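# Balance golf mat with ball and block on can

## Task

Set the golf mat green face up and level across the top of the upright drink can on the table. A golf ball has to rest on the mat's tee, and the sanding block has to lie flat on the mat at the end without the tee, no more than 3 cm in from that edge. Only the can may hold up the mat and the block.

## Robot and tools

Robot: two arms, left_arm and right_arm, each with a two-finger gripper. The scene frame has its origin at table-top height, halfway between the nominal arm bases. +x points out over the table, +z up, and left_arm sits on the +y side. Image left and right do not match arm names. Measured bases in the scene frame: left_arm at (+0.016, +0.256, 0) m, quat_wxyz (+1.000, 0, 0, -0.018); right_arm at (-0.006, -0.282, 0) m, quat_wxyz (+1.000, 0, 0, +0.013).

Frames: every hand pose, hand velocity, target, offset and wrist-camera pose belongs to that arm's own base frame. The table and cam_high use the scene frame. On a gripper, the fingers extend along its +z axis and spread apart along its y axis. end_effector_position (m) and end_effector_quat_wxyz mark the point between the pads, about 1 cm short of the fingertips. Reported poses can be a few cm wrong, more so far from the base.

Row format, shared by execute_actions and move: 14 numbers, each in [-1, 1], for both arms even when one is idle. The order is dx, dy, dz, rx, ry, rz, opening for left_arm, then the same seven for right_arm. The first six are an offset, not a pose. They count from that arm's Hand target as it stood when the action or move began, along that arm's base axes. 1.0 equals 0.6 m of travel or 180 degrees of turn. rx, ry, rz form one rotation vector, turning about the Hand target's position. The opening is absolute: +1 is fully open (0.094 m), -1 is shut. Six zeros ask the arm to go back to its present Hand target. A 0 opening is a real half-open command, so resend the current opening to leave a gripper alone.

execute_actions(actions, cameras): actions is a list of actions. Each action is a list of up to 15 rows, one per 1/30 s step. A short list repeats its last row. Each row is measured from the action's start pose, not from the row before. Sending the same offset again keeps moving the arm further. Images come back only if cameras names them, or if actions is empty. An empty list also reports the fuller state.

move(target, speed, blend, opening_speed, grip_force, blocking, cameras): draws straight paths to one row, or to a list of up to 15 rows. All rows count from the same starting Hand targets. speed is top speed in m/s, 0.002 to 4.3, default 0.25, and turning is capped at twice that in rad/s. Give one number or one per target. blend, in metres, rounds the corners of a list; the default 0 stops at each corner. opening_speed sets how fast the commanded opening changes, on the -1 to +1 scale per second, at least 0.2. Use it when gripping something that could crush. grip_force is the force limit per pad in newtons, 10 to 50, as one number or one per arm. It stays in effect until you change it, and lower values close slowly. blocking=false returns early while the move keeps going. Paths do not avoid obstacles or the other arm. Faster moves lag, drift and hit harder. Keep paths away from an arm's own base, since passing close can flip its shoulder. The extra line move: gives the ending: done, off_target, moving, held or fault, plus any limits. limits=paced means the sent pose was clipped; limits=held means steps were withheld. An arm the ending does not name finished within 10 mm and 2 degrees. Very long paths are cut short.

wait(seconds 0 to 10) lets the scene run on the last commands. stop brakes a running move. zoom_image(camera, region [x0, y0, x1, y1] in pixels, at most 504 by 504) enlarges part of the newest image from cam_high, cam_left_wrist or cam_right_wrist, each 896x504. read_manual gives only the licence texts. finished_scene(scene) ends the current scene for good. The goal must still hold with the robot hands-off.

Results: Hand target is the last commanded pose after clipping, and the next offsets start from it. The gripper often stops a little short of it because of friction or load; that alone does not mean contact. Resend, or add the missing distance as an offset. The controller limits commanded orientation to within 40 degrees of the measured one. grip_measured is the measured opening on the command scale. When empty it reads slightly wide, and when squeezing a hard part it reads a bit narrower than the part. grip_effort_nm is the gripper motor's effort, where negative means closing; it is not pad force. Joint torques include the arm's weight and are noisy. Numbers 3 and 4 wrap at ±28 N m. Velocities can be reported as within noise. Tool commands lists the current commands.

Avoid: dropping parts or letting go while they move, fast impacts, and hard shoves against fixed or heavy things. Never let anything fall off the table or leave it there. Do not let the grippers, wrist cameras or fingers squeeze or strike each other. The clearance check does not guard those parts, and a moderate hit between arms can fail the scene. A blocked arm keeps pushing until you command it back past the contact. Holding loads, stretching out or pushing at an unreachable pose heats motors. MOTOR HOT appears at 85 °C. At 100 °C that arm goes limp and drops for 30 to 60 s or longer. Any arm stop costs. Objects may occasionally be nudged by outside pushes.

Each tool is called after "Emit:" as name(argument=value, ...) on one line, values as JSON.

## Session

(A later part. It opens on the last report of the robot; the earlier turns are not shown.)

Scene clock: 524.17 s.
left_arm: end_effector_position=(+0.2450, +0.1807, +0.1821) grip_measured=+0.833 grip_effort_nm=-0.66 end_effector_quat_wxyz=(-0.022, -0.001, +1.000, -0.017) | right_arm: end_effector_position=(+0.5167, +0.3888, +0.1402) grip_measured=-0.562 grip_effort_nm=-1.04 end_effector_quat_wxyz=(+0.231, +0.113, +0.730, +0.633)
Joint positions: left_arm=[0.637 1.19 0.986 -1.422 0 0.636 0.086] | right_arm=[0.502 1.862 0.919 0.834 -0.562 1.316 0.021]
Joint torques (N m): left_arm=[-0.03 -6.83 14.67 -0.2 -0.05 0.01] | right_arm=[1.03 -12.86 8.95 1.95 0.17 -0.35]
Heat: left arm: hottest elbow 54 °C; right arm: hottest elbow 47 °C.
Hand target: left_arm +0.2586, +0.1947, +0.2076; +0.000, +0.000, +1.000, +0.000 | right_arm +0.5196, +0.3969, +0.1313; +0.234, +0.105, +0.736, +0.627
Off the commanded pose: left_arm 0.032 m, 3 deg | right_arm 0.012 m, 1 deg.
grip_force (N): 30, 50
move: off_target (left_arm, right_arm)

Emit:
move(target=[[0.05,0.0,0.13,0,0,0,0.3,0,0,0,0,0,0,-0.9],[0.432,0.0,0.13,0,0,-0.016,0.3,0,0,0,0,0,0,-0.9]], speed=0.3, blend=[0.03,0], cameras=["all"])

Scene clock: 530.87 s.
left_arm: end_effector_position=(+0.5038, +0.1923, +0.2584) grip_measured=+0.833 grip_effort_nm=-0.66 end_effector_quat_wxyz=(-0.027, +0.029, +0.999, -0.013) | right_arm: end_effector_position=(+0.5167, +0.3888, +0.1402) grip_measured=-0.562 grip_effort_nm=-1.05 end_effector_quat_wxyz=(+0.231, +0.113, +0.730, +0.633)
Joint positions: left_arm=[0.366 1.796 1.852 -1.686 0.003 0.425 0.086] | right_arm=[0.502 1.862 0.919 0.834 -0.562 1.316 0.021]
Joint torques (N m): left_arm=[-1.03 -16.56 15.12 -0.29 -0.12 -0.19] | right_arm=[1.2 -13.16 8.99 1.99 0.16 -0.32]
Heat: left arm: hottest elbow 54 °C; right arm: hottest elbow 47 °C.
Hand target: left_arm +0.5178, +0.1948, +0.2856; +0.000, +0.025, +1.000, +0.000 | right_arm +0.5196, +0.3969, +0.1313; +0.234, +0.105, +0.736, +0.627
Off the commanded pose: left_arm 0.031 m, 3 deg | right_arm 0.012 m, 1 deg.
grip_force (N): 30, 50
move: off_target (left_arm, right_arm)

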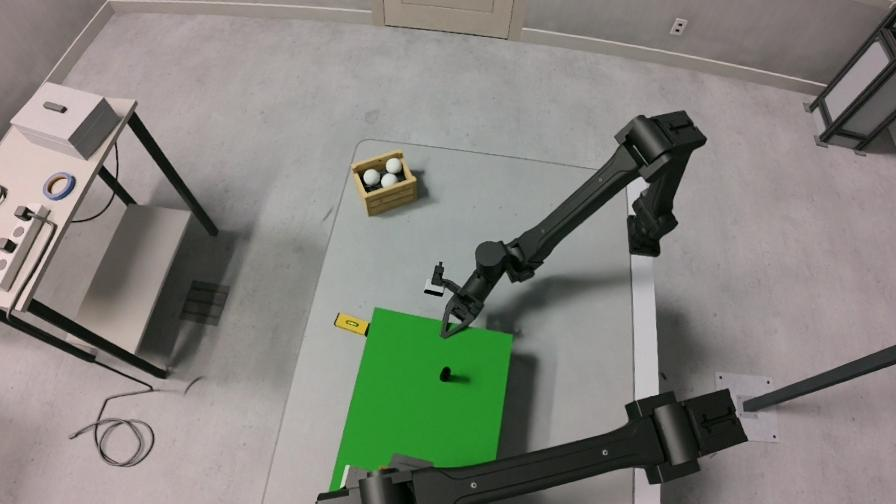

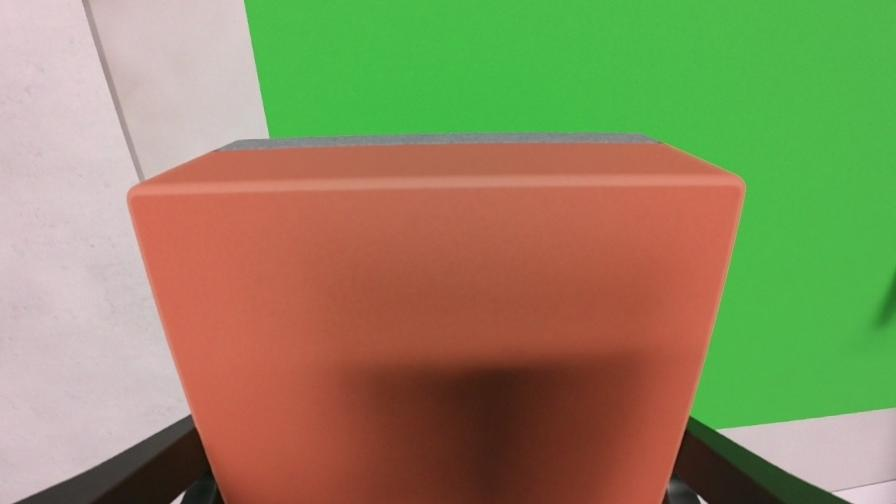

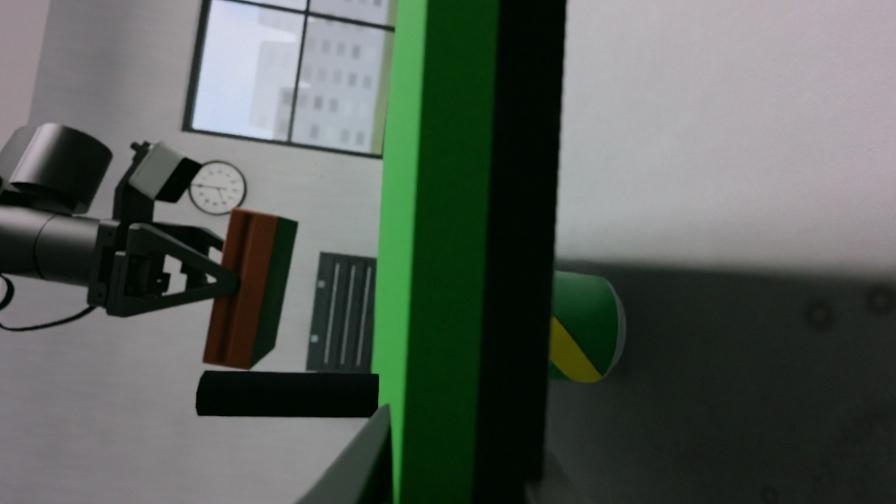

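Emit:
move(target=[0.012,0.022,-0.13,0,0.012,0,0.3,0,0,0,0,0,0,-0.9], speed=0.15, cameras=["cam_left_wrist","cam_right_wrist"])

Scene clock: 538.43 s.
left_arm: end_effector_position=(+0.5221, +0.2019, +0.1932) grip_measured=+0.833 grip_effort_nm=-0.66 end_effector_quat_wxyz=(-0.037, +0.030, +0.999, -0.009) | right_arm: end_effector_position=(+0.5167, +0.3888, +0.1402) grip_measured=-0.562 grip_effort_nm=-1.04 end_effector_quat_wxyz=(+0.231, +0.113, +0.730, +0.633)
Joint positions: left_arm=[0.366 1.869 1.784 -1.562 -0.011 0.425 0.086] | right_arm=[0.502 1.862 0.919 0.834 -0.562 1.316 0.021]
Joint torques (N m): left_arm=[-0.03 -18.32 10.43 0.44 -0.14 -0.07] | right_arm=[1.14 -12.51 8.99 2.06 0.17 -0.3]
Motor temperatures (°C): left_arm=[37 42 55 37 38 36 39] | right_arm=[39 44 47 39 38 38 39]
Heat: left arm: hottest elbow 55 °C; right arm: hottest elbow 47 °C.
Hand target: left_arm +0.5250, +0.2080, +0.2076; -0.019, +0.025, +1.000, +0.000 | right_arm +0.5196, +0.3969, +0.1313; +0.234, +0.105, +0.736, +0.627
Off the commanded pose: left_arm 0.016 m, 2 deg | right_arm 0.012 m, 1 deg.
grip_force (N): 30, 50
move: off_target (left_arm, right_arm)
Images, in order (width x height): cam_left_wrist 896x504, cam_right_wrist 896x504.

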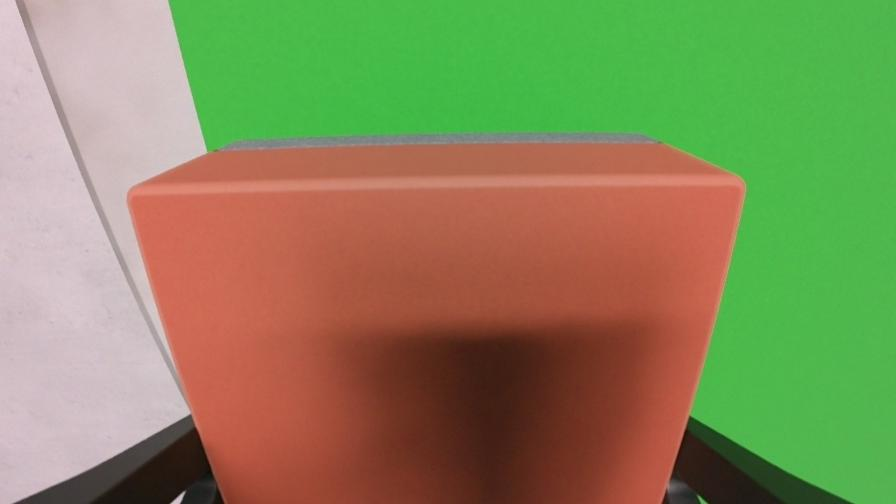

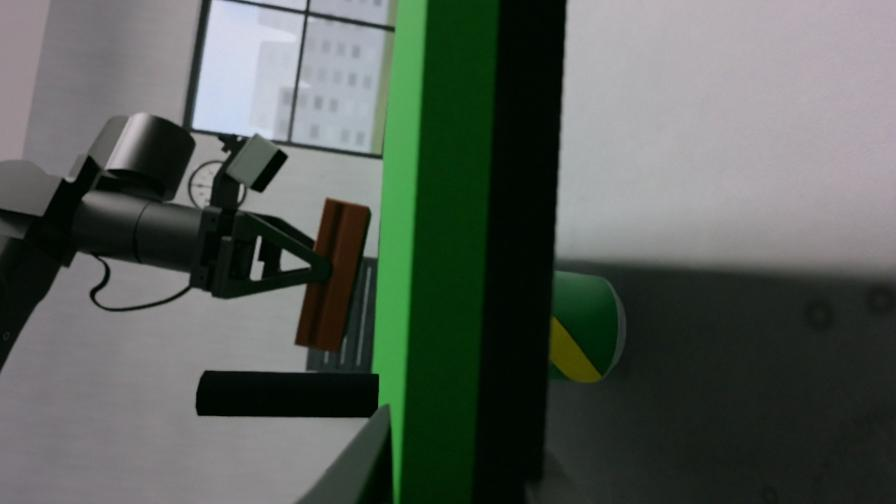

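Emit:
move(target=[-0.004,0.0,-0.005,0,-0.045,0,0.3,0,0,0,0,0,0,-0.9], speed=0.15, cameras=["cam_left_wrist","cam_right_wrist"])

Scene clock: 543.43 s.
left_arm: end_effector_position=(+0.5209, +0.2004, +0.1844) grip_measured=+0.833 grip_effort_nm=-0.66 end_effector_quat_wxyz=(+0.026, +0.024, +0.999, -0.008) | right_arm: end_effector_position=(+0.5168, +0.3888, +0.1404) grip_measured=-0.562 grip_effort_nm=-1.04 end_effector_quat_wxyz=(+0.231, +0.114, +0.730, +0.633)
Joint positions: left_arm=[0.379 1.787 1.646 -1.387 0.035 0.425 0.086] | right_arm=[0.502 1.862 0.919 0.834 -0.562 1.318 0.021]
Joint torques (N m): left_arm=[0.56 -18.32 10.22 0.88 0.17 0.03] | right_arm=[1.03 -12.57 8.91 2.02 0.17 -0.36]
Motor temperatures (°C): left_arm=[37 42 55 37 38 36 39] | right_arm=[39 44 47 39 38 38 40]
Heat: left arm: hottest elbow 55 °C; right arm: hottest elbow 47 °C.
Hand target: left_arm +0.5228, +0.2078, +0.2048; +0.052, +0.025, +0.998, +0.001 | right_arm +0.5195, +0.3969, +0.1313; +0.233, +0.105, +0.736, +0.627
Off the commanded pose: left_arm 0.022 m, 3 deg | right_arm 0.012 m, 1 deg.
grip_force (N): 30, 50
move: off_target (left_arm, right_arm)
Images, in order (width x height): cam_left_wrist 896x504, cam_right_wrist 896x504.

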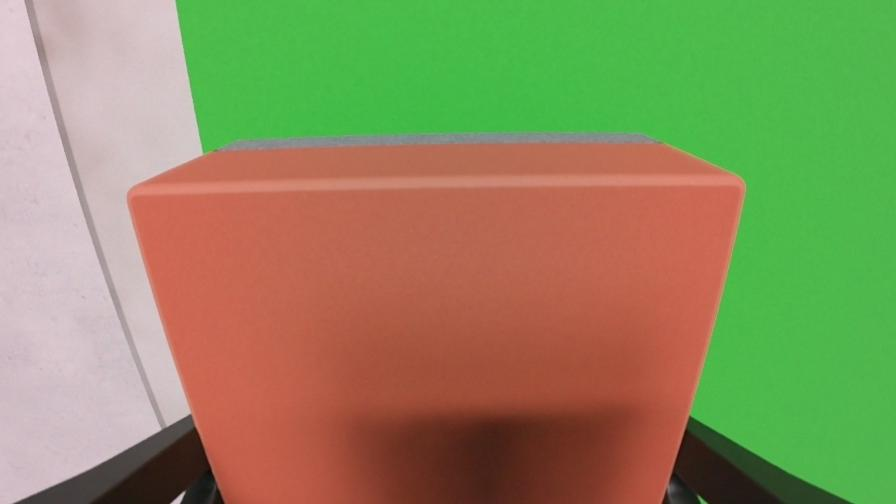

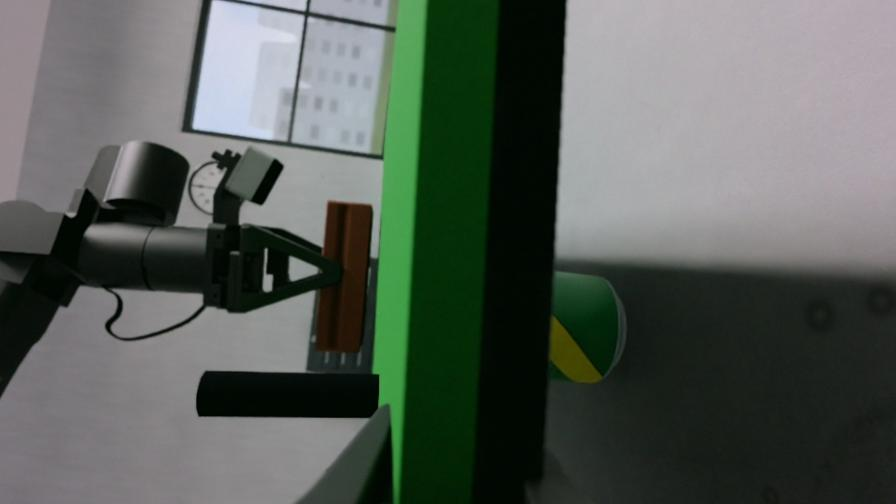

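Emit:
move(target=[0.0,0.008,-0.035,0,-0.002,0,0.3,0,0,0,0,0,0,-0.9], speed=0.05, cameras=["cam_left_wrist","cam_right_wrist"])

Scene clock: 547.37 s.
left_arm: end_effector_position=(+0.5204, +0.2017, +0.1731) grip_measured=+0.833 grip_effort_nm=-0.66 end_effector_quat_wxyz=(+0.034, +0.023, +0.999, -0.007) | right_arm: end_effector_position=(+0.5177, +0.3892, +0.1416) grip_measured=-0.565 grip_effort_nm=-1.03 end_effector_quat_wxyz=(+0.231, +0.115, +0.729, +0.634)
Joint positions: left_arm=[0.383 1.782 1.608 -1.34 0.039 0.428 0.086] | right_arm=[0.502 1.862 0.922 0.834 -0.561 1.321 0.02]
Joint torques (N m): left_arm=[0.85 -17.03 9.96 1.37 0.1 0.08] | right_arm=[1.03 -12.75 8.72 2 0.12 -0.33]
Motor temperatures (°C): left_arm=[37 43 55 37 38 36 39] | right_arm=[39 44 47 39 38 38 40]
Heat: left arm: hottest elbow 55 °C; right arm: hottest elbow 47 °C.
Hand target: left_arm +0.5227, +0.2126, +0.1836; +0.054, +0.025, +0.998, +0.001 | right_arm +0.5195, +0.3969, +0.1313; +0.234, +0.105, +0.736, +0.627
Off the commanded pose: left_arm 0.015 m, 3 deg | right_arm 0.013 m, 2 deg.
grip_force (N): 30, 50
move: off_target (left_arm, right_arm)
Images, in order (width x height): cam_left_wrist 896x504, cam_right_wrist 896x504.

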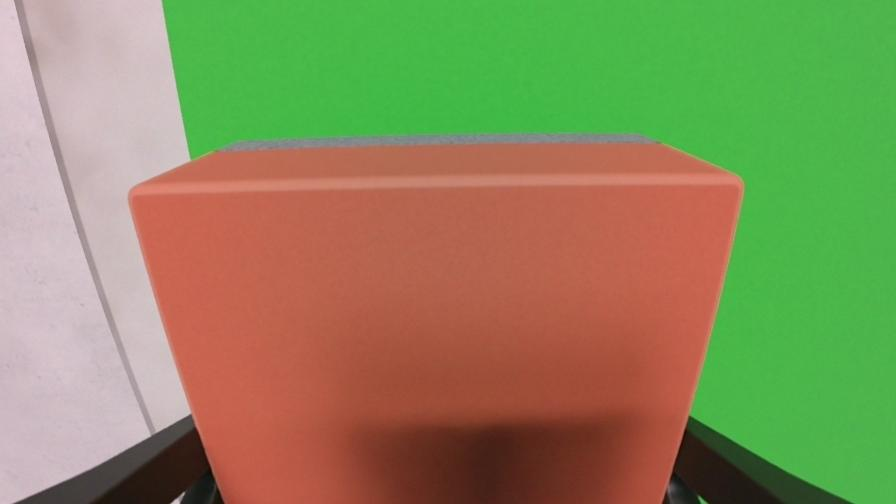

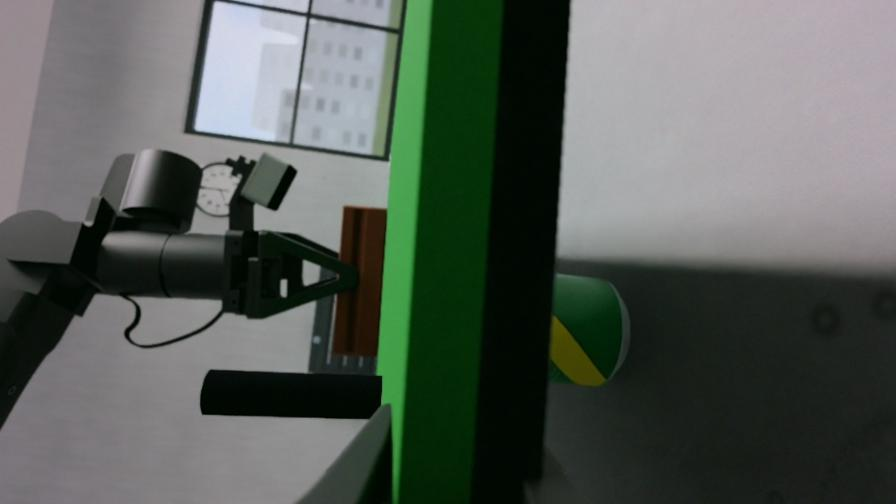

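Emit:
move(target=[[0.0,0.004,-0.018,0,0.006,0,0.3,0,0,0,0,0,0,-0.9],[0.0,0.004,-0.018,0,0.006,0,0.92,0,0,0,0,0,0,-0.9]], speed=0.05, opening_speed=0.4, cameras=["cam_left_wrist","cam_right_wrist"])

Scene clock: 552.07 s.
left_arm: end_effector_position=(+0.5213, +0.2036, +0.1728) grip_measured=+0.917 grip_effort_nm=0.10 end_effector_quat_wxyz=(+0.037, +0.026, +0.999, -0.005) | right_arm: end_effector_position=(+0.5189, +0.3898, +0.1434) grip_measured=-0.569 grip_effort_nm=-1.03 end_effector_quat_wxyz=(+0.232, +0.114, +0.728, +0.635)
Joint positions: left_arm=[0.385 1.782 1.607 -1.332 0.039 0.436 0.09] | right_arm=[0.502 1.862 0.926 0.834 -0.561 1.322 0.02]
Joint torques (N m): left_arm=[0.91 -16.09 9.61 1.1 -0.14 0.1] | right_arm=[0.85 -12.92 8.38 1.99 0.11 -0.37]
Motor temperatures (°C): left_arm=[37 43 55 37 38 36 39] | right_arm=[39 44 47 39 38 38 40]
Heat: left arm: hottest elbow 55 °C; right arm: hottest elbow 47 °C.
Hand target: left_arm +0.5226, +0.2152, +0.1728; +0.045, +0.024, +0.999, +0.001 | right_arm +0.5196, +0.3969, +0.1313; +0.234, +0.105, +0.736, +0.627
Off the commanded pose: left_arm 0.011 m, 1 deg | right_arm 0.014 m, 2 deg.
grip_force (N): 30, 50
move: off_target (left_arm, right_arm); target 2's new opening was sent with left_arm's hand 0.013 m and 1 deg from that target
Images, in order (width x height): cam_left_wrist 896x504, cam_right_wrist 896x504.

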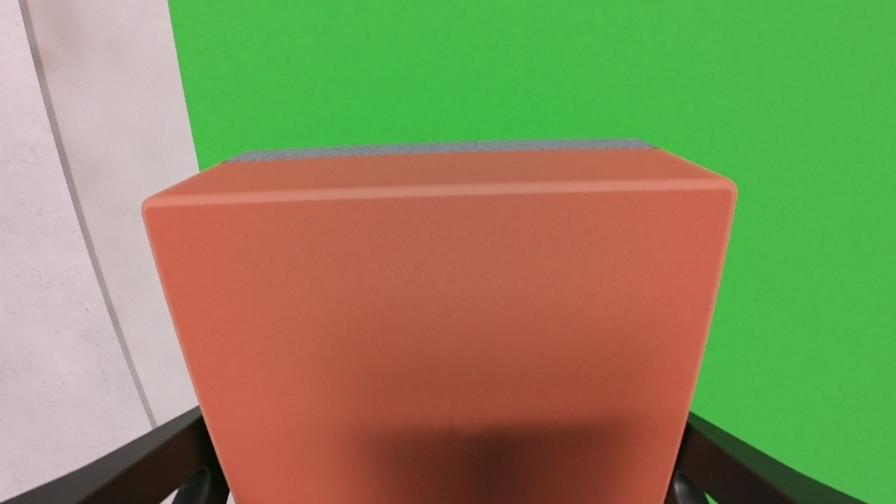

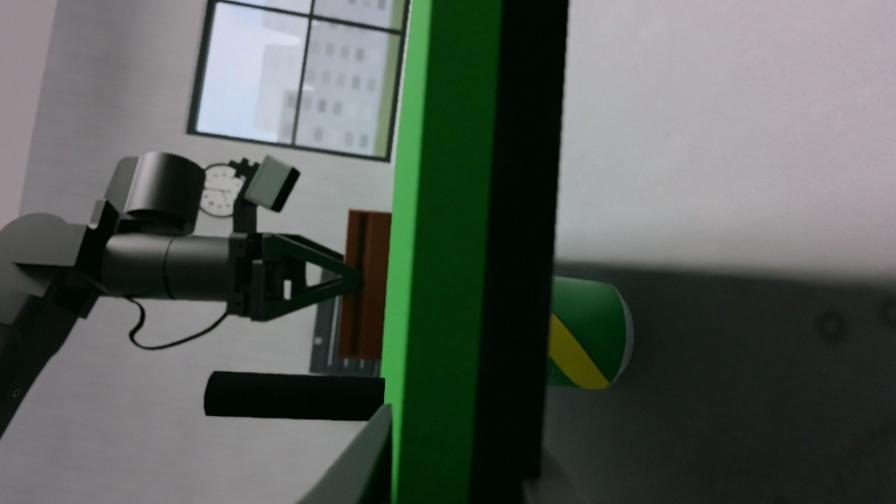

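Emit:
move(target=[[0.0,-0.004,0.0,0,0.0,0,1.0,0,0,0,0,0,0,-0.9],[0.0,-0.004,0.16,0,0,0,1.0,0,0,0,0,0,0,-0.9],[-0.2,-0.004,0.25,0,0,0,1.0,0,0,0,0,0,0,-0.9]], speed=[0.05,0.12,0.25], blend=[0,0.02,0], cameras=["cam_left_wrist","cam_right_wrist"])

Emit:
move(target=[0,0,0,0,0,0,1.0,0,0,0,0,0,0,-0.4], opening_speed=0.25, cameras=["cam_left_wrist","cam_right_wrist"])

Scene clock: 561.10 s.
left_arm: end_effector_position=(+0.4061, +0.2100, +0.3313) grip_measured=+0.998 grip_effort_nm=0.11 end_effector_quat_wxyz=(+0.058, +0.022, +0.998, +0.009) | right_arm: end_effector_position=(+0.5193, +0.3900, +0.1439) grip_measured=-0.571 grip_effort_nm=-1.04 end_effector_quat_wxyz=(+0.232, +0.114, +0.728, +0.635)
Joint positions: left_arm=[0.494 1.475 1.643 -1.629 0.041 0.536 0.094] | right_arm=[0.502 1.862 0.927 0.834 -0.561 1.322 0.02]
Joint torques (N m): left_arm=[0.21 -10.4 9.06 0.09 0.17 0.11] | right_arm=[0.85 -13.16 8.28 2.03 0.11 -0.36]
Motor temperatures (°C): left_arm=[37 43 55 37 38 36 38] | right_arm=[39 44 47 39 38 38 40]
Heat: left arm: hottest elbow 55 °C; right arm: hottest elbow 47 °C.
Hand target: left_arm +0.4026, +0.2127, +0.3228; +0.045, +0.025, +0.999, +0.001 | right_arm +0.5196, +0.3969, +0.1313; +0.234, +0.105, +0.736, +0.627
Off the commanded pose: left_arm 0.010 m, 2 deg | right_arm 0.014 m, 2 deg.
grip_force (N): 30, 50
move: off_target (right_arm)
Images, in order (width x height): cam_left_wrist 896x504, cam_right_wrist 896x504.

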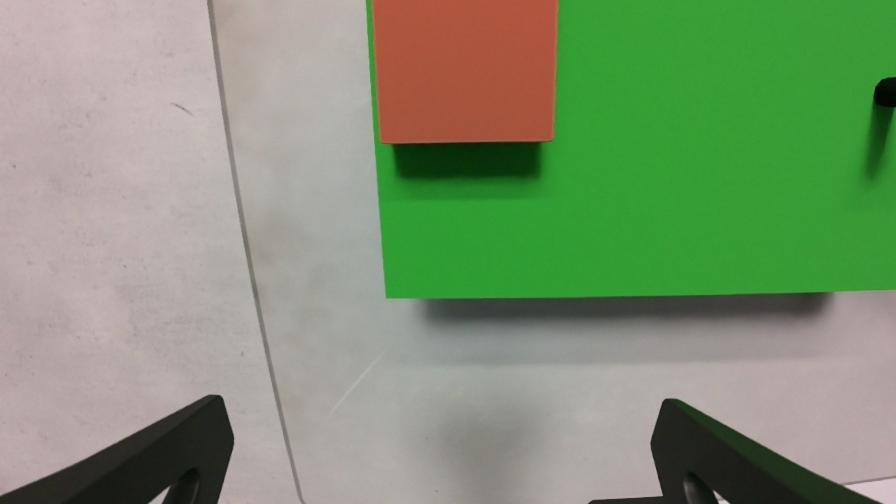

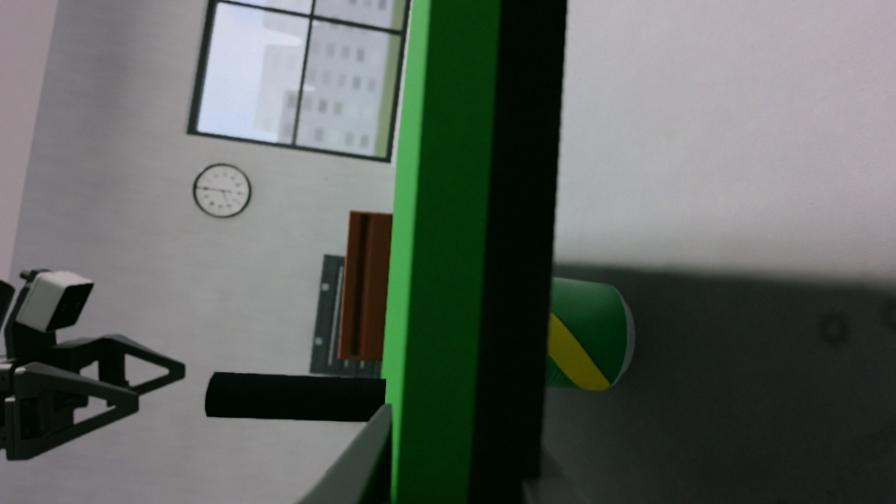

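Scene clock: 563.43 s.
left_arm: end_effector_position=(+0.4061, +0.2100, +0.3313) grip_measured=+0.998 grip_effort_nm=0.11 end_effector_quat_wxyz=(+0.058, +0.022, +0.998, +0.009) | right_arm: end_effector_position=(+0.5196, +0.3899, +0.1439) grip_measured=-0.403 grip_effort_nm=0.12 end_effector_quat_wxyz=(+0.238, +0.109, +0.729, +0.633)
Joint positions: left_arm=[0.494 1.475 1.643 -1.629 0.041 0.536 0.094] | right_arm=[0.502 1.862 0.927 0.834 -0.559 1.307 0.028]
Joint torques (N m): left_arm=[0.21 -10.17 9.02 0.01 0.18 0.07] | right_arm=[0.73 -12.92 8.32 1.99 0.04 -0.21]
Heat: left arm: hottest elbow 54 °C; right arm: hottest elbow 47 °C.
Hand target: left_arm +0.4026, +0.2127, +0.3228; +0.045, +0.025, +0.999, +0.001 | right_arm +0.5195, +0.3969, +0.1313; +0.233, +0.105, +0.736, +0.627
Off the commanded pose: left_arm 0.010 m, 2 deg | right_arm 0.014 m, 1 deg.
grip_force (N): 30, 50
move: off_target (right_arm)
Images, in order (width x height): cam_left_wrist 896x504, cam_right_wrist 896x504.

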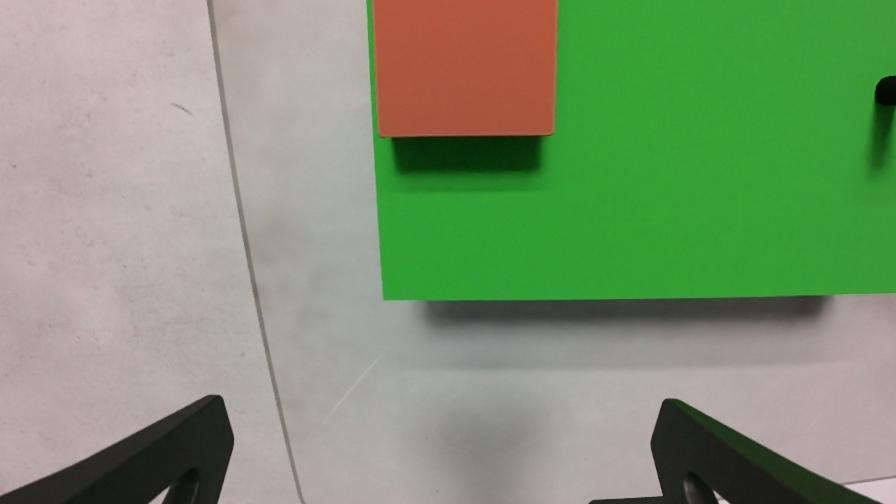

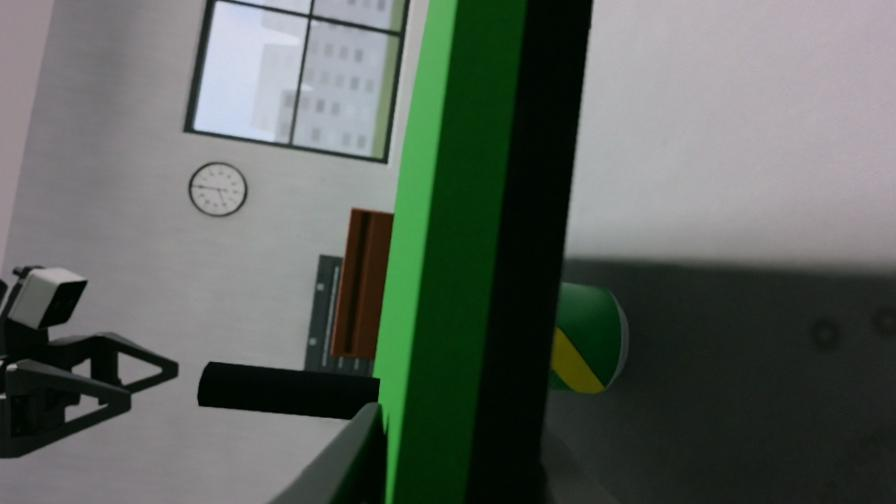

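Emit:
move(target=[0,0,0,0,0,0,1.0,0,0,0,0,0,0,-0.9], opening_speed=0.4)

Emit:
move(target=[[-0.221,-0.2,0.05,0.19,-0.185,-0.176,0.3,0,0,0,0,0,0,-0.9],[-0.221,-0.271,0,0.386,-0.371,-0.352,0.3,0,0,0,0,0,0,-0.9],[-0.221,-0.271,-0.303,0.386,-0.371,-0.352,0.3,0,0,0,0,0,0,-0.9]], speed=0.35, blend=[0.03,0.02,0], grip_force=[50,50], cameras=["all"])

Scene clock: 584.40 s.
left_arm: end_effector_position=(+0.4061, +0.2100, +0.3313) grip_measured=+0.998 grip_effort_nm=0.11 end_effector_quat_wxyz=(+0.058, +0.022, +0.998, +0.009) | right_arm: end_effector_position=(+0.5195, +0.3899, +0.1449) grip_measured=-0.572 grip_effort_nm=-1.03 end_effector_quat_wxyz=(+0.235, +0.113, +0.728, +0.635)
Joint positions: left_arm=[0.494 1.475 1.643 -1.629 0.041 0.536 0.094] | right_arm=[0.502 1.861 0.927 0.834 -0.559 1.318 0.02]
Joint torques (N m): left_arm=[0.26 -10.52 9.1 0.12 0.18 0.08] | right_arm=[1.03 -13.04 8.32 1.99 0.04 -0.33]
Heat: left arm: hottest elbow 53 °C; right arm: hottest elbow 48 °C.
Hand target: left_arm +0.4026, +0.2127, +0.3228; +0.045, +0.025, +0.999, +0.001 | right_arm +0.5195, +0.3969, +0.1313; +0.233, +0.105, +0.736, +0.627
Off the commanded pose: left_arm 0.010 m, 2 deg | right_arm 0.015 m, 2 deg.
grip_force (N): 30, 50
move: off_target (right_arm)

Scene clock: 588.43 s.
left_arm: end_effector_position=(+0.2720, +0.0464, +0.2150) grip_measured=+0.302 grip_effort_nm=-0.10 end_effector_quat_wxyz=(+0.492, +0.505, +0.534, +0.466) | right_arm: end_effector_position=(+0.5195, +0.3899, +0.1449) grip_measured=-0.573 grip_effort_nm=-1.04 end_effector_quat_wxyz=(+0.235, +0.113, +0.728, +0.635)
Joint positions: left_arm=[0.443 0.113 0.1 -0.077 0.441 1.555 0.061] | right_arm=[0.502 1.861 0.927 0.834 -0.559 1.318 0.02]
Joint torques (N m): left_arm=[-0.38 2.78 14.95 1.26 -0.03 -0.12] | right_arm=[1.26 -12.4 8.28 1.95 0.05 -0.33]
Heat: left arm: hottest elbow 53 °C; right arm: hottest elbow 48 °C.
Hand target: left_arm +0.2726, +0.0468, +0.2470; +0.498, +0.500, +0.519, +0.482 (not the last commanded pose) | right_arm +0.5195, +0.3969, +0.1313; +0.234, +0.105, +0.736, +0.627
Off the commanded pose: left_arm 0.074 m, 6 deg | right_arm 0.015 m, 2 deg.
move: held (left_arm; a check stopped the path), off_target (right_arm); path passed 2 of 3 targets; limits=held
pose unreachable (left arm): on one or more control steps of this call, first in action 0 (counted from 0), this arm could not follow its commanded pose, so it was not sent that pose on those steps. It may still have moved: this result reports where it is.
cause: moving toward the commanded pose would bring two parts of the arm too close to each other (its shoulder (the part past joint 1) and its forearm (the part past joint 3), with joints 2 (shoulder) and 3 (elbow) between them, 57 mm apart when it was first held).

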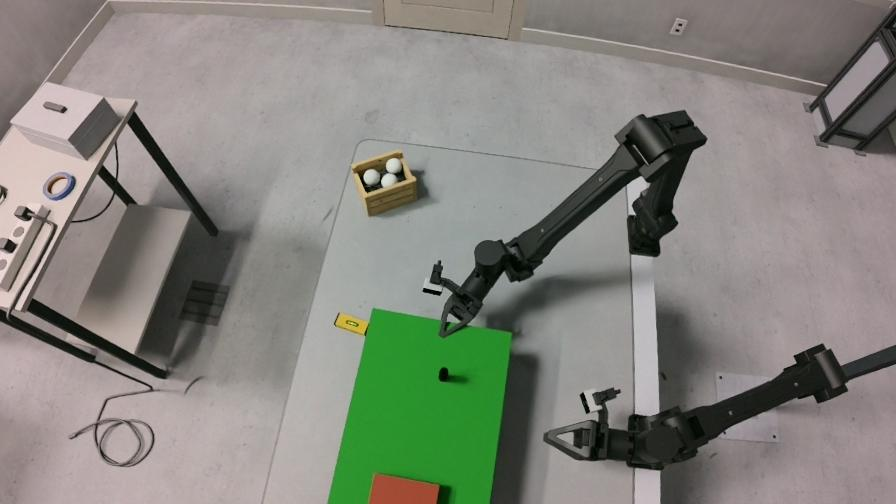

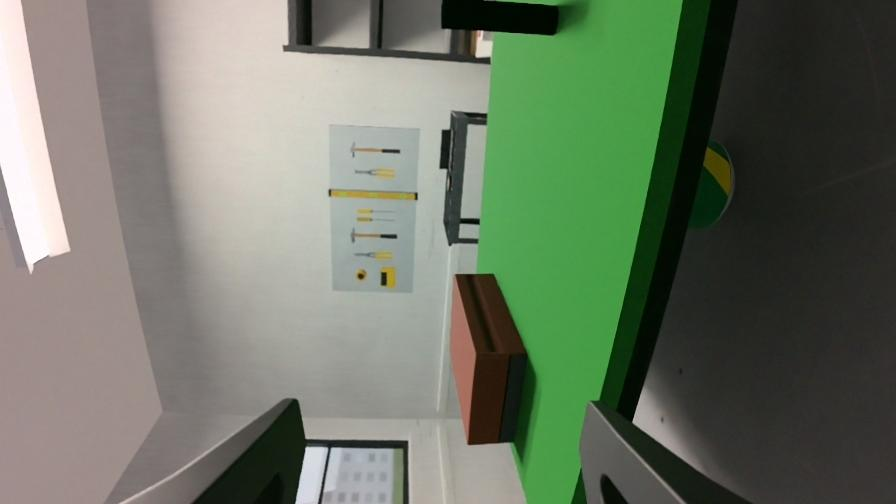

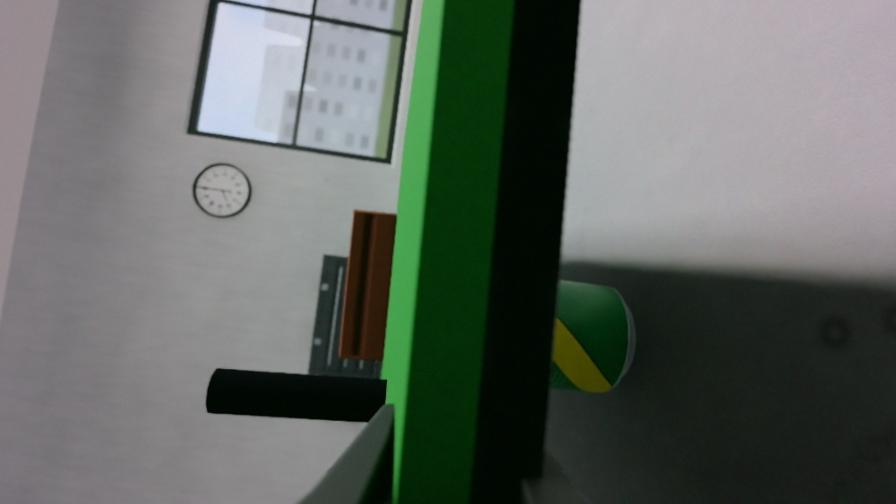

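Emit:
move(target=[[0.1,0.0,0,0,0,0,0.3,0,0,0,0,0,0,-0.9],[0.1,0.0,-0.165,0,0,0,0.3,0,0,0,0,0,0,-0.9]], speed=0.2, cameras=["cam_left_wrist"])

Scene clock: 597.43 s.
left_arm: end_effector_position=(+0.3343, +0.0513, +0.1499) grip_measured=+0.302 grip_effort_nm=-0.10 end_effector_quat_wxyz=(+0.493, +0.499, +0.521, +0.487) | right_arm: end_effector_position=(+0.5195, +0.3899, +0.1449) grip_measured=-0.573 grip_effort_nm=-1.04 end_effector_quat_wxyz=(+0.235, +0.113, +0.728, +0.635)
Joint positions: left_arm=[0.297 1.141 0.025 1.075 0.282 1.555 0.061] | right_arm=[0.502 1.861 0.927 0.834 -0.559 1.318 0.02]
Joint torques (N m): left_arm=[-0.91 -1.44 5.26 2.41 0.11 -0.24] | right_arm=[0.97 -12.81 8.39 2.06 0.03 -0.33]
Heat: left arm: hottest elbow 54 °C; right arm: hottest elbow 48 °C.
Hand target: left_arm +0.3325, +0.0467, +0.1480; +0.498, +0.500, +0.519, +0.482 | right_arm +0.5195, +0.3969, +0.1313; +0.234, +0.105, +0.736, +0.627
Off the commanded pose: left_arm 0.005 m, 1 deg | right_arm 0.015 m, 2 deg.
move: off_target (right_arm)
Images, in order (width x height): cam_left_wrist 896x504.

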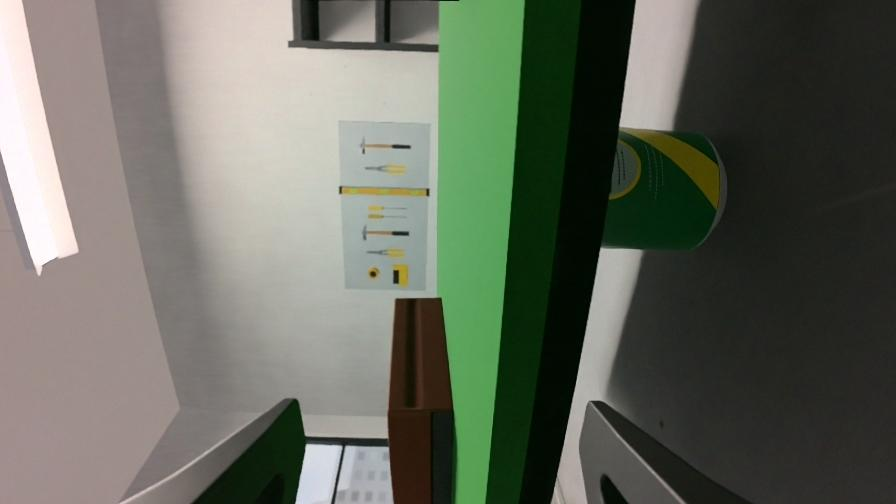

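Emit:
move(target=[[0.0,0.0,-0.033,0,0,0,0.3,0,0,0,0,0,0,-0.9],[0.072,0.0,-0.033,0,0,0,0.1,0,0,0,0,0,0,-0.9]], speed=0.12, cameras=["cam_left_wrist"])

Scene clock: 603.33 s.
left_arm: end_effector_position=(+0.3679, +0.0495, +0.1272) grip_measured=+0.103 grip_effort_nm=-0.10 end_effector_quat_wxyz=(+0.492, +0.501, +0.520, +0.486) | right_arm: end_effector_position=(+0.5195, +0.3899, +0.1449) grip_measured=-0.573 grip_effort_nm=-1.04 end_effector_quat_wxyz=(+0.235, +0.113, +0.728, +0.635)
Joint positions: left_arm=[0.241 1.484 0.095 1.345 0.228 1.555 0.052] | right_arm=[0.502 1.861 0.927 0.834 -0.559 1.318 0.02]
Joint torques (N m): left_arm=[-1.67 -3.72 5.14 1.7 -0.16 -0.24] | right_arm=[0.73 -12.69 8.29 2 0.04 -0.3]
Heat: left arm: hottest elbow 53 °C; right arm: hottest elbow 48 °C.
Hand target: left_arm +0.3758, +0.0468, +0.1282; +0.498, +0.500, +0.519, +0.482 | right_arm +0.5195, +0.3969, +0.1313; +0.234, +0.105, +0.736, +0.627
Off the commanded pose: left_arm 0.008 m, 1 deg | right_arm 0.015 m, 2 deg.
move: off_target (right_arm)
Images, in order (width x height): cam_left_wrist 896x504.

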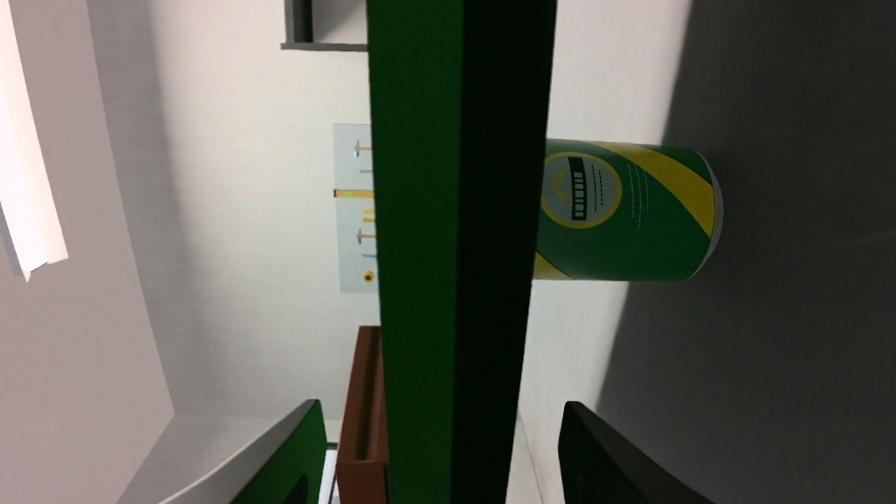

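Emit:
move(target=[0,0,0,0,0,0,-0.9,0,0,0,0,0,0,-0.9], opening_speed=0.6)

Emit:
move(target=[0,0,0.04,0,0,0,-0.9,0,0,0.05,0,0,0,-0.9], speed=0.03, cameras=["cam_left_wrist","cam_right_wrist"])

Scene clock: 612.93 s.
left_arm: end_effector_position=(+0.3679, +0.0495, +0.1266) grip_measured=-0.605 grip_effort_nm=-1.01 end_effector_quat_wxyz=(+0.492, +0.501, +0.521, +0.486) | right_arm: end_effector_position=(+0.5195, +0.3899, +0.1449) grip_measured=-0.573 grip_effort_nm=-1.04 end_effector_quat_wxyz=(+0.233, +0.114, +0.727, +0.635)
Joint positions: left_arm=[0.241 1.485 0.095 1.345 0.228 1.555 0.019] | right_arm=[0.502 1.861 0.927 0.834 -0.559 1.321 0.02]
Joint torques (N m): left_arm=[-1.08 -3.6 5.15 1.73 -0.18 -0.22] | right_arm=[0.91 -12.92 8.24 1.96 0.03 -0.37]
Heat: left arm: hottest elbow 52 °C; right arm: hottest elbow 48 °C.
Hand target: left_arm +0.3758, +0.0469, +0.1282; +0.498, +0.500, +0.519, +0.482 | right_arm +0.5195, +0.3969, +0.1313; +0.234, +0.105, +0.736, +0.627
Off the commanded pose: left_arm 0.008 m, 1 deg | right_arm 0.015 m, 2 deg.
move: off_target (right_arm)

Scene clock: 614.47 s.
left_arm: end_effector_position=(+0.3650, +0.0491, +0.1350) grip_measured=-0.606 grip_effort_nm=-1.03 end_effector_quat_wxyz=(+0.486, +0.504, +0.536, +0.471) | right_arm: end_effector_position=(+0.5180, +0.3885, +0.1550) grip_measured=-0.574 grip_effort_nm=-1.04 end_effector_quat_wxyz=(+0.224, +0.124, +0.735, +0.628)
Joint positions: left_arm=[0.241 1.311 0.096 1.128 0.226 1.543 0.019] | right_arm=[0.502 1.819 0.928 0.761 -0.555 1.327 0.02]
Joint torques (N m): left_arm=[-1.32 -5.71 7.42 2.17 -0.04 -0.14] | right_arm=[1.38 -14.27 9.42 1.81 -0.1 -0.39]
Heat: left arm: hottest elbow 52 °C; right arm: hottest elbow 48 °C.
Hand target: left_arm +0.3758, +0.0468, +0.1524; +0.499, +0.500, +0.519, +0.482 | right_arm +0.5196, +0.3969, +0.1614; +0.234, +0.105, +0.736, +0.627
Off the commanded pose: left_arm 0.020 m, 3 deg | right_arm 0.011 m, 2 deg.
move: off_target (left_arm, right_arm)
Images, in order (width x height): cam_left_wrist 896x504, cam_right_wrist 896x504.

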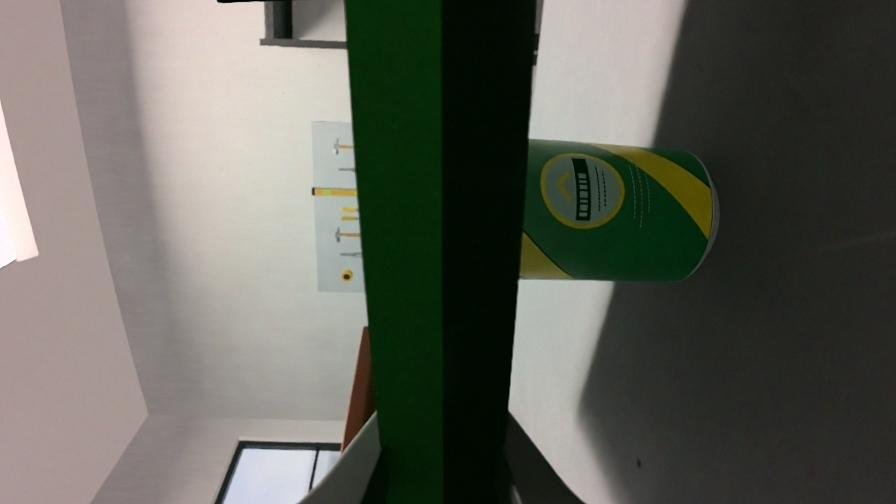

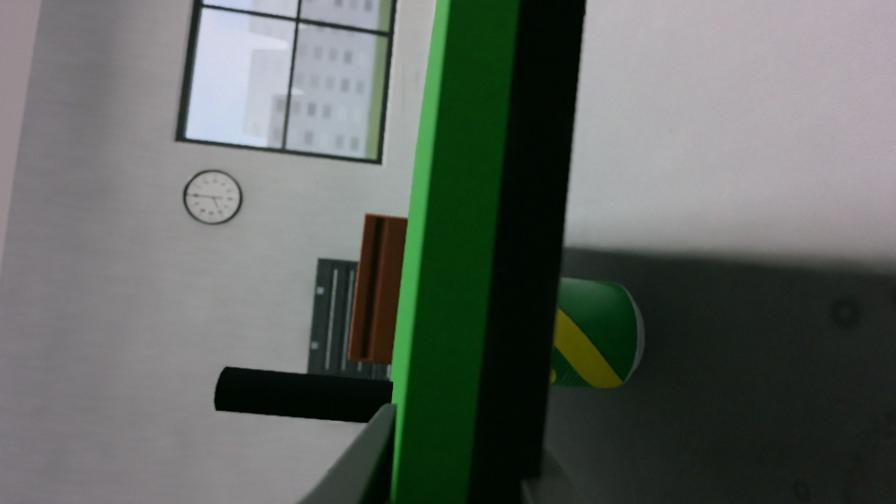

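Emit:
move(target=[0,0,0.02,0,-0.02,0,-0.9,0,0,0.02,0.01,0,0,-0.9], speed=0.03, cameras=["cam_left_wrist","cam_right_wrist"])

Scene clock: 618.50 s.
left_arm: end_effector_position=(+0.3658, +0.0493, +0.1375) grip_measured=-0.607 grip_effort_nm=-1.03 end_effector_quat_wxyz=(+0.493, +0.498, +0.533, +0.474) | right_arm: end_effector_position=(+0.5181, +0.3883, +0.1574) grip_measured=-0.579 grip_effort_nm=-1.04 end_effector_quat_wxyz=(+0.218, +0.132, +0.732, +0.632)
Joint positions: left_arm=[0.241 1.33 0.096 1.167 0.226 1.532 0.018] | right_arm=[0.502 1.815 0.928 0.761 -0.555 1.35 0.02]
Joint torques (N m): left_arm=[-1.49 -3.9 6.9 3.89 -0.01 -0.16] | right_arm=[0.85 -14.8 9.37 2.73 -0.27 -0.36]
Heat: left arm: hottest elbow 52 °C; right arm: hottest elbow 48 °C.
Hand target: left_arm +0.3758, +0.0468, +0.1643; +0.515, +0.484, +0.503, +0.498 | right_arm +0.5196, +0.3969, +0.1732; +0.232, +0.109, +0.726, +0.638
Off the commanded pose: left_arm 0.029 m, 5 deg | right_arm 0.018 m, 3 deg.
move: off_target (left_arm, right_arm)
Images, in order (width x height): cam_left_wrist 896x504, cam_right_wrist 896x504.

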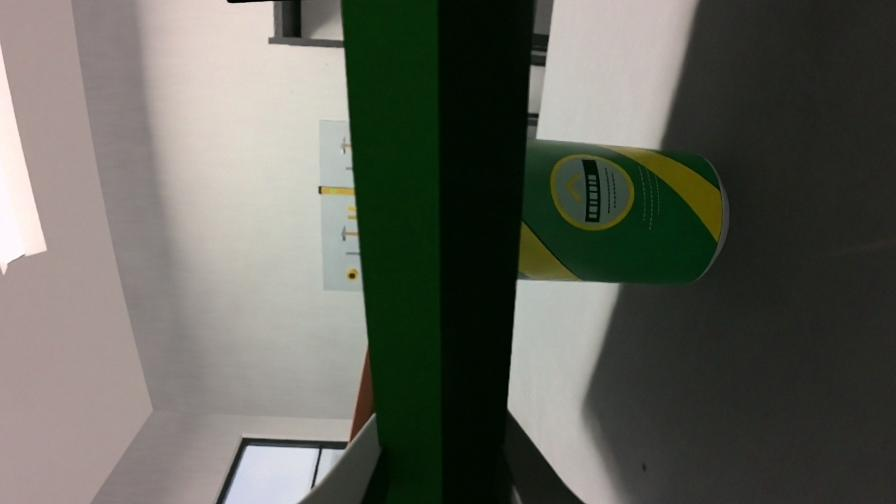

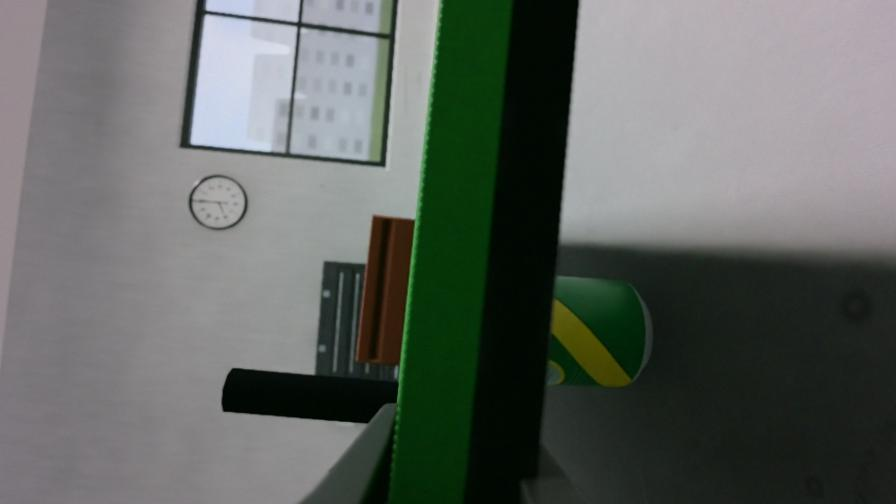

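Emit:
move(target=[0,0.0,0.022,0.025,-0.01,0,-0.9,0,0,0.0,0.03,0,0,-0.9], speed=0.04, cameras=["cam_left_wrist","cam_right_wrist"])

Scene clock: 622.17 s.
left_arm: end_effector_position=(+0.3659, +0.0484, +0.1394) grip_measured=-0.608 grip_effort_nm=-1.03 end_effector_quat_wxyz=(+0.489, +0.504, +0.525, +0.481) | right_arm: end_effector_position=(+0.5208, +0.3900, +0.1579) grip_measured=-0.591 grip_effort_nm=-1.04 end_effector_quat_wxyz=(+0.208, +0.148, +0.708, +0.659)
Joint positions: left_arm=[0.239 1.325 0.096 1.167 0.226 1.556 0.018] | right_arm=[0.502 1.854 0.928 0.871 -0.555 1.442 0.019]
Joint torques (N m): left_arm=[-1.08 -7.18 7.05 3.73 -0.01 0.24] | right_arm=[0.62 -15.03 8.35 4.66 -0.38 -0.31]
Heat: left arm: hottest elbow 52 °C; right arm: hottest elbow 47 °C.
Hand target: left_arm +0.3758, +0.0468, +0.1775; +0.503, +0.496, +0.475, +0.525 | right_arm +0.5196, +0.3969, +0.1733; +0.226, +0.120, +0.695, +0.672
Off the commanded pose: left_arm 0.039 m, 8 deg | right_arm 0.017 m, 4 deg.
move: off_target (left_arm, right_arm)
Images, in order (width x height): cam_left_wrist 896x504, cam_right_wrist 896x504.

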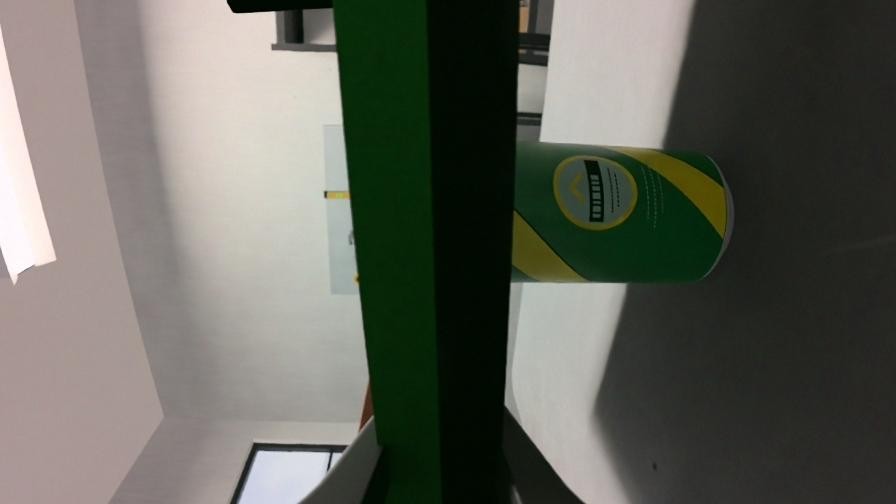

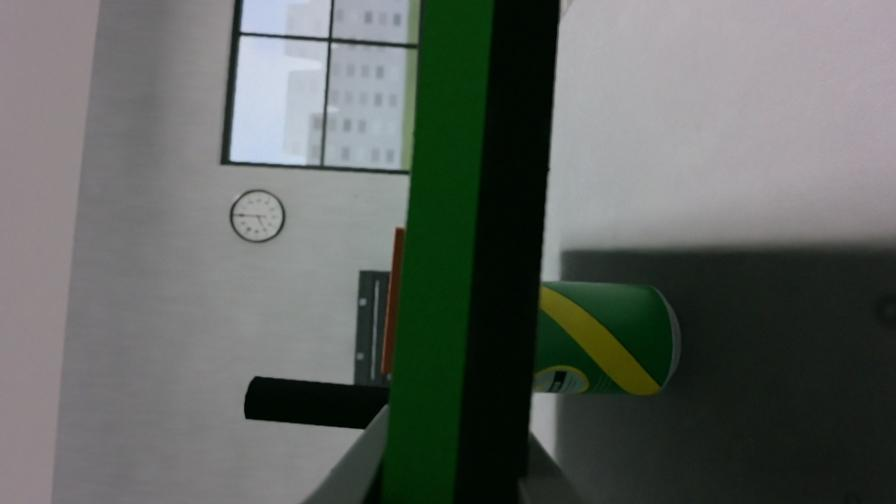

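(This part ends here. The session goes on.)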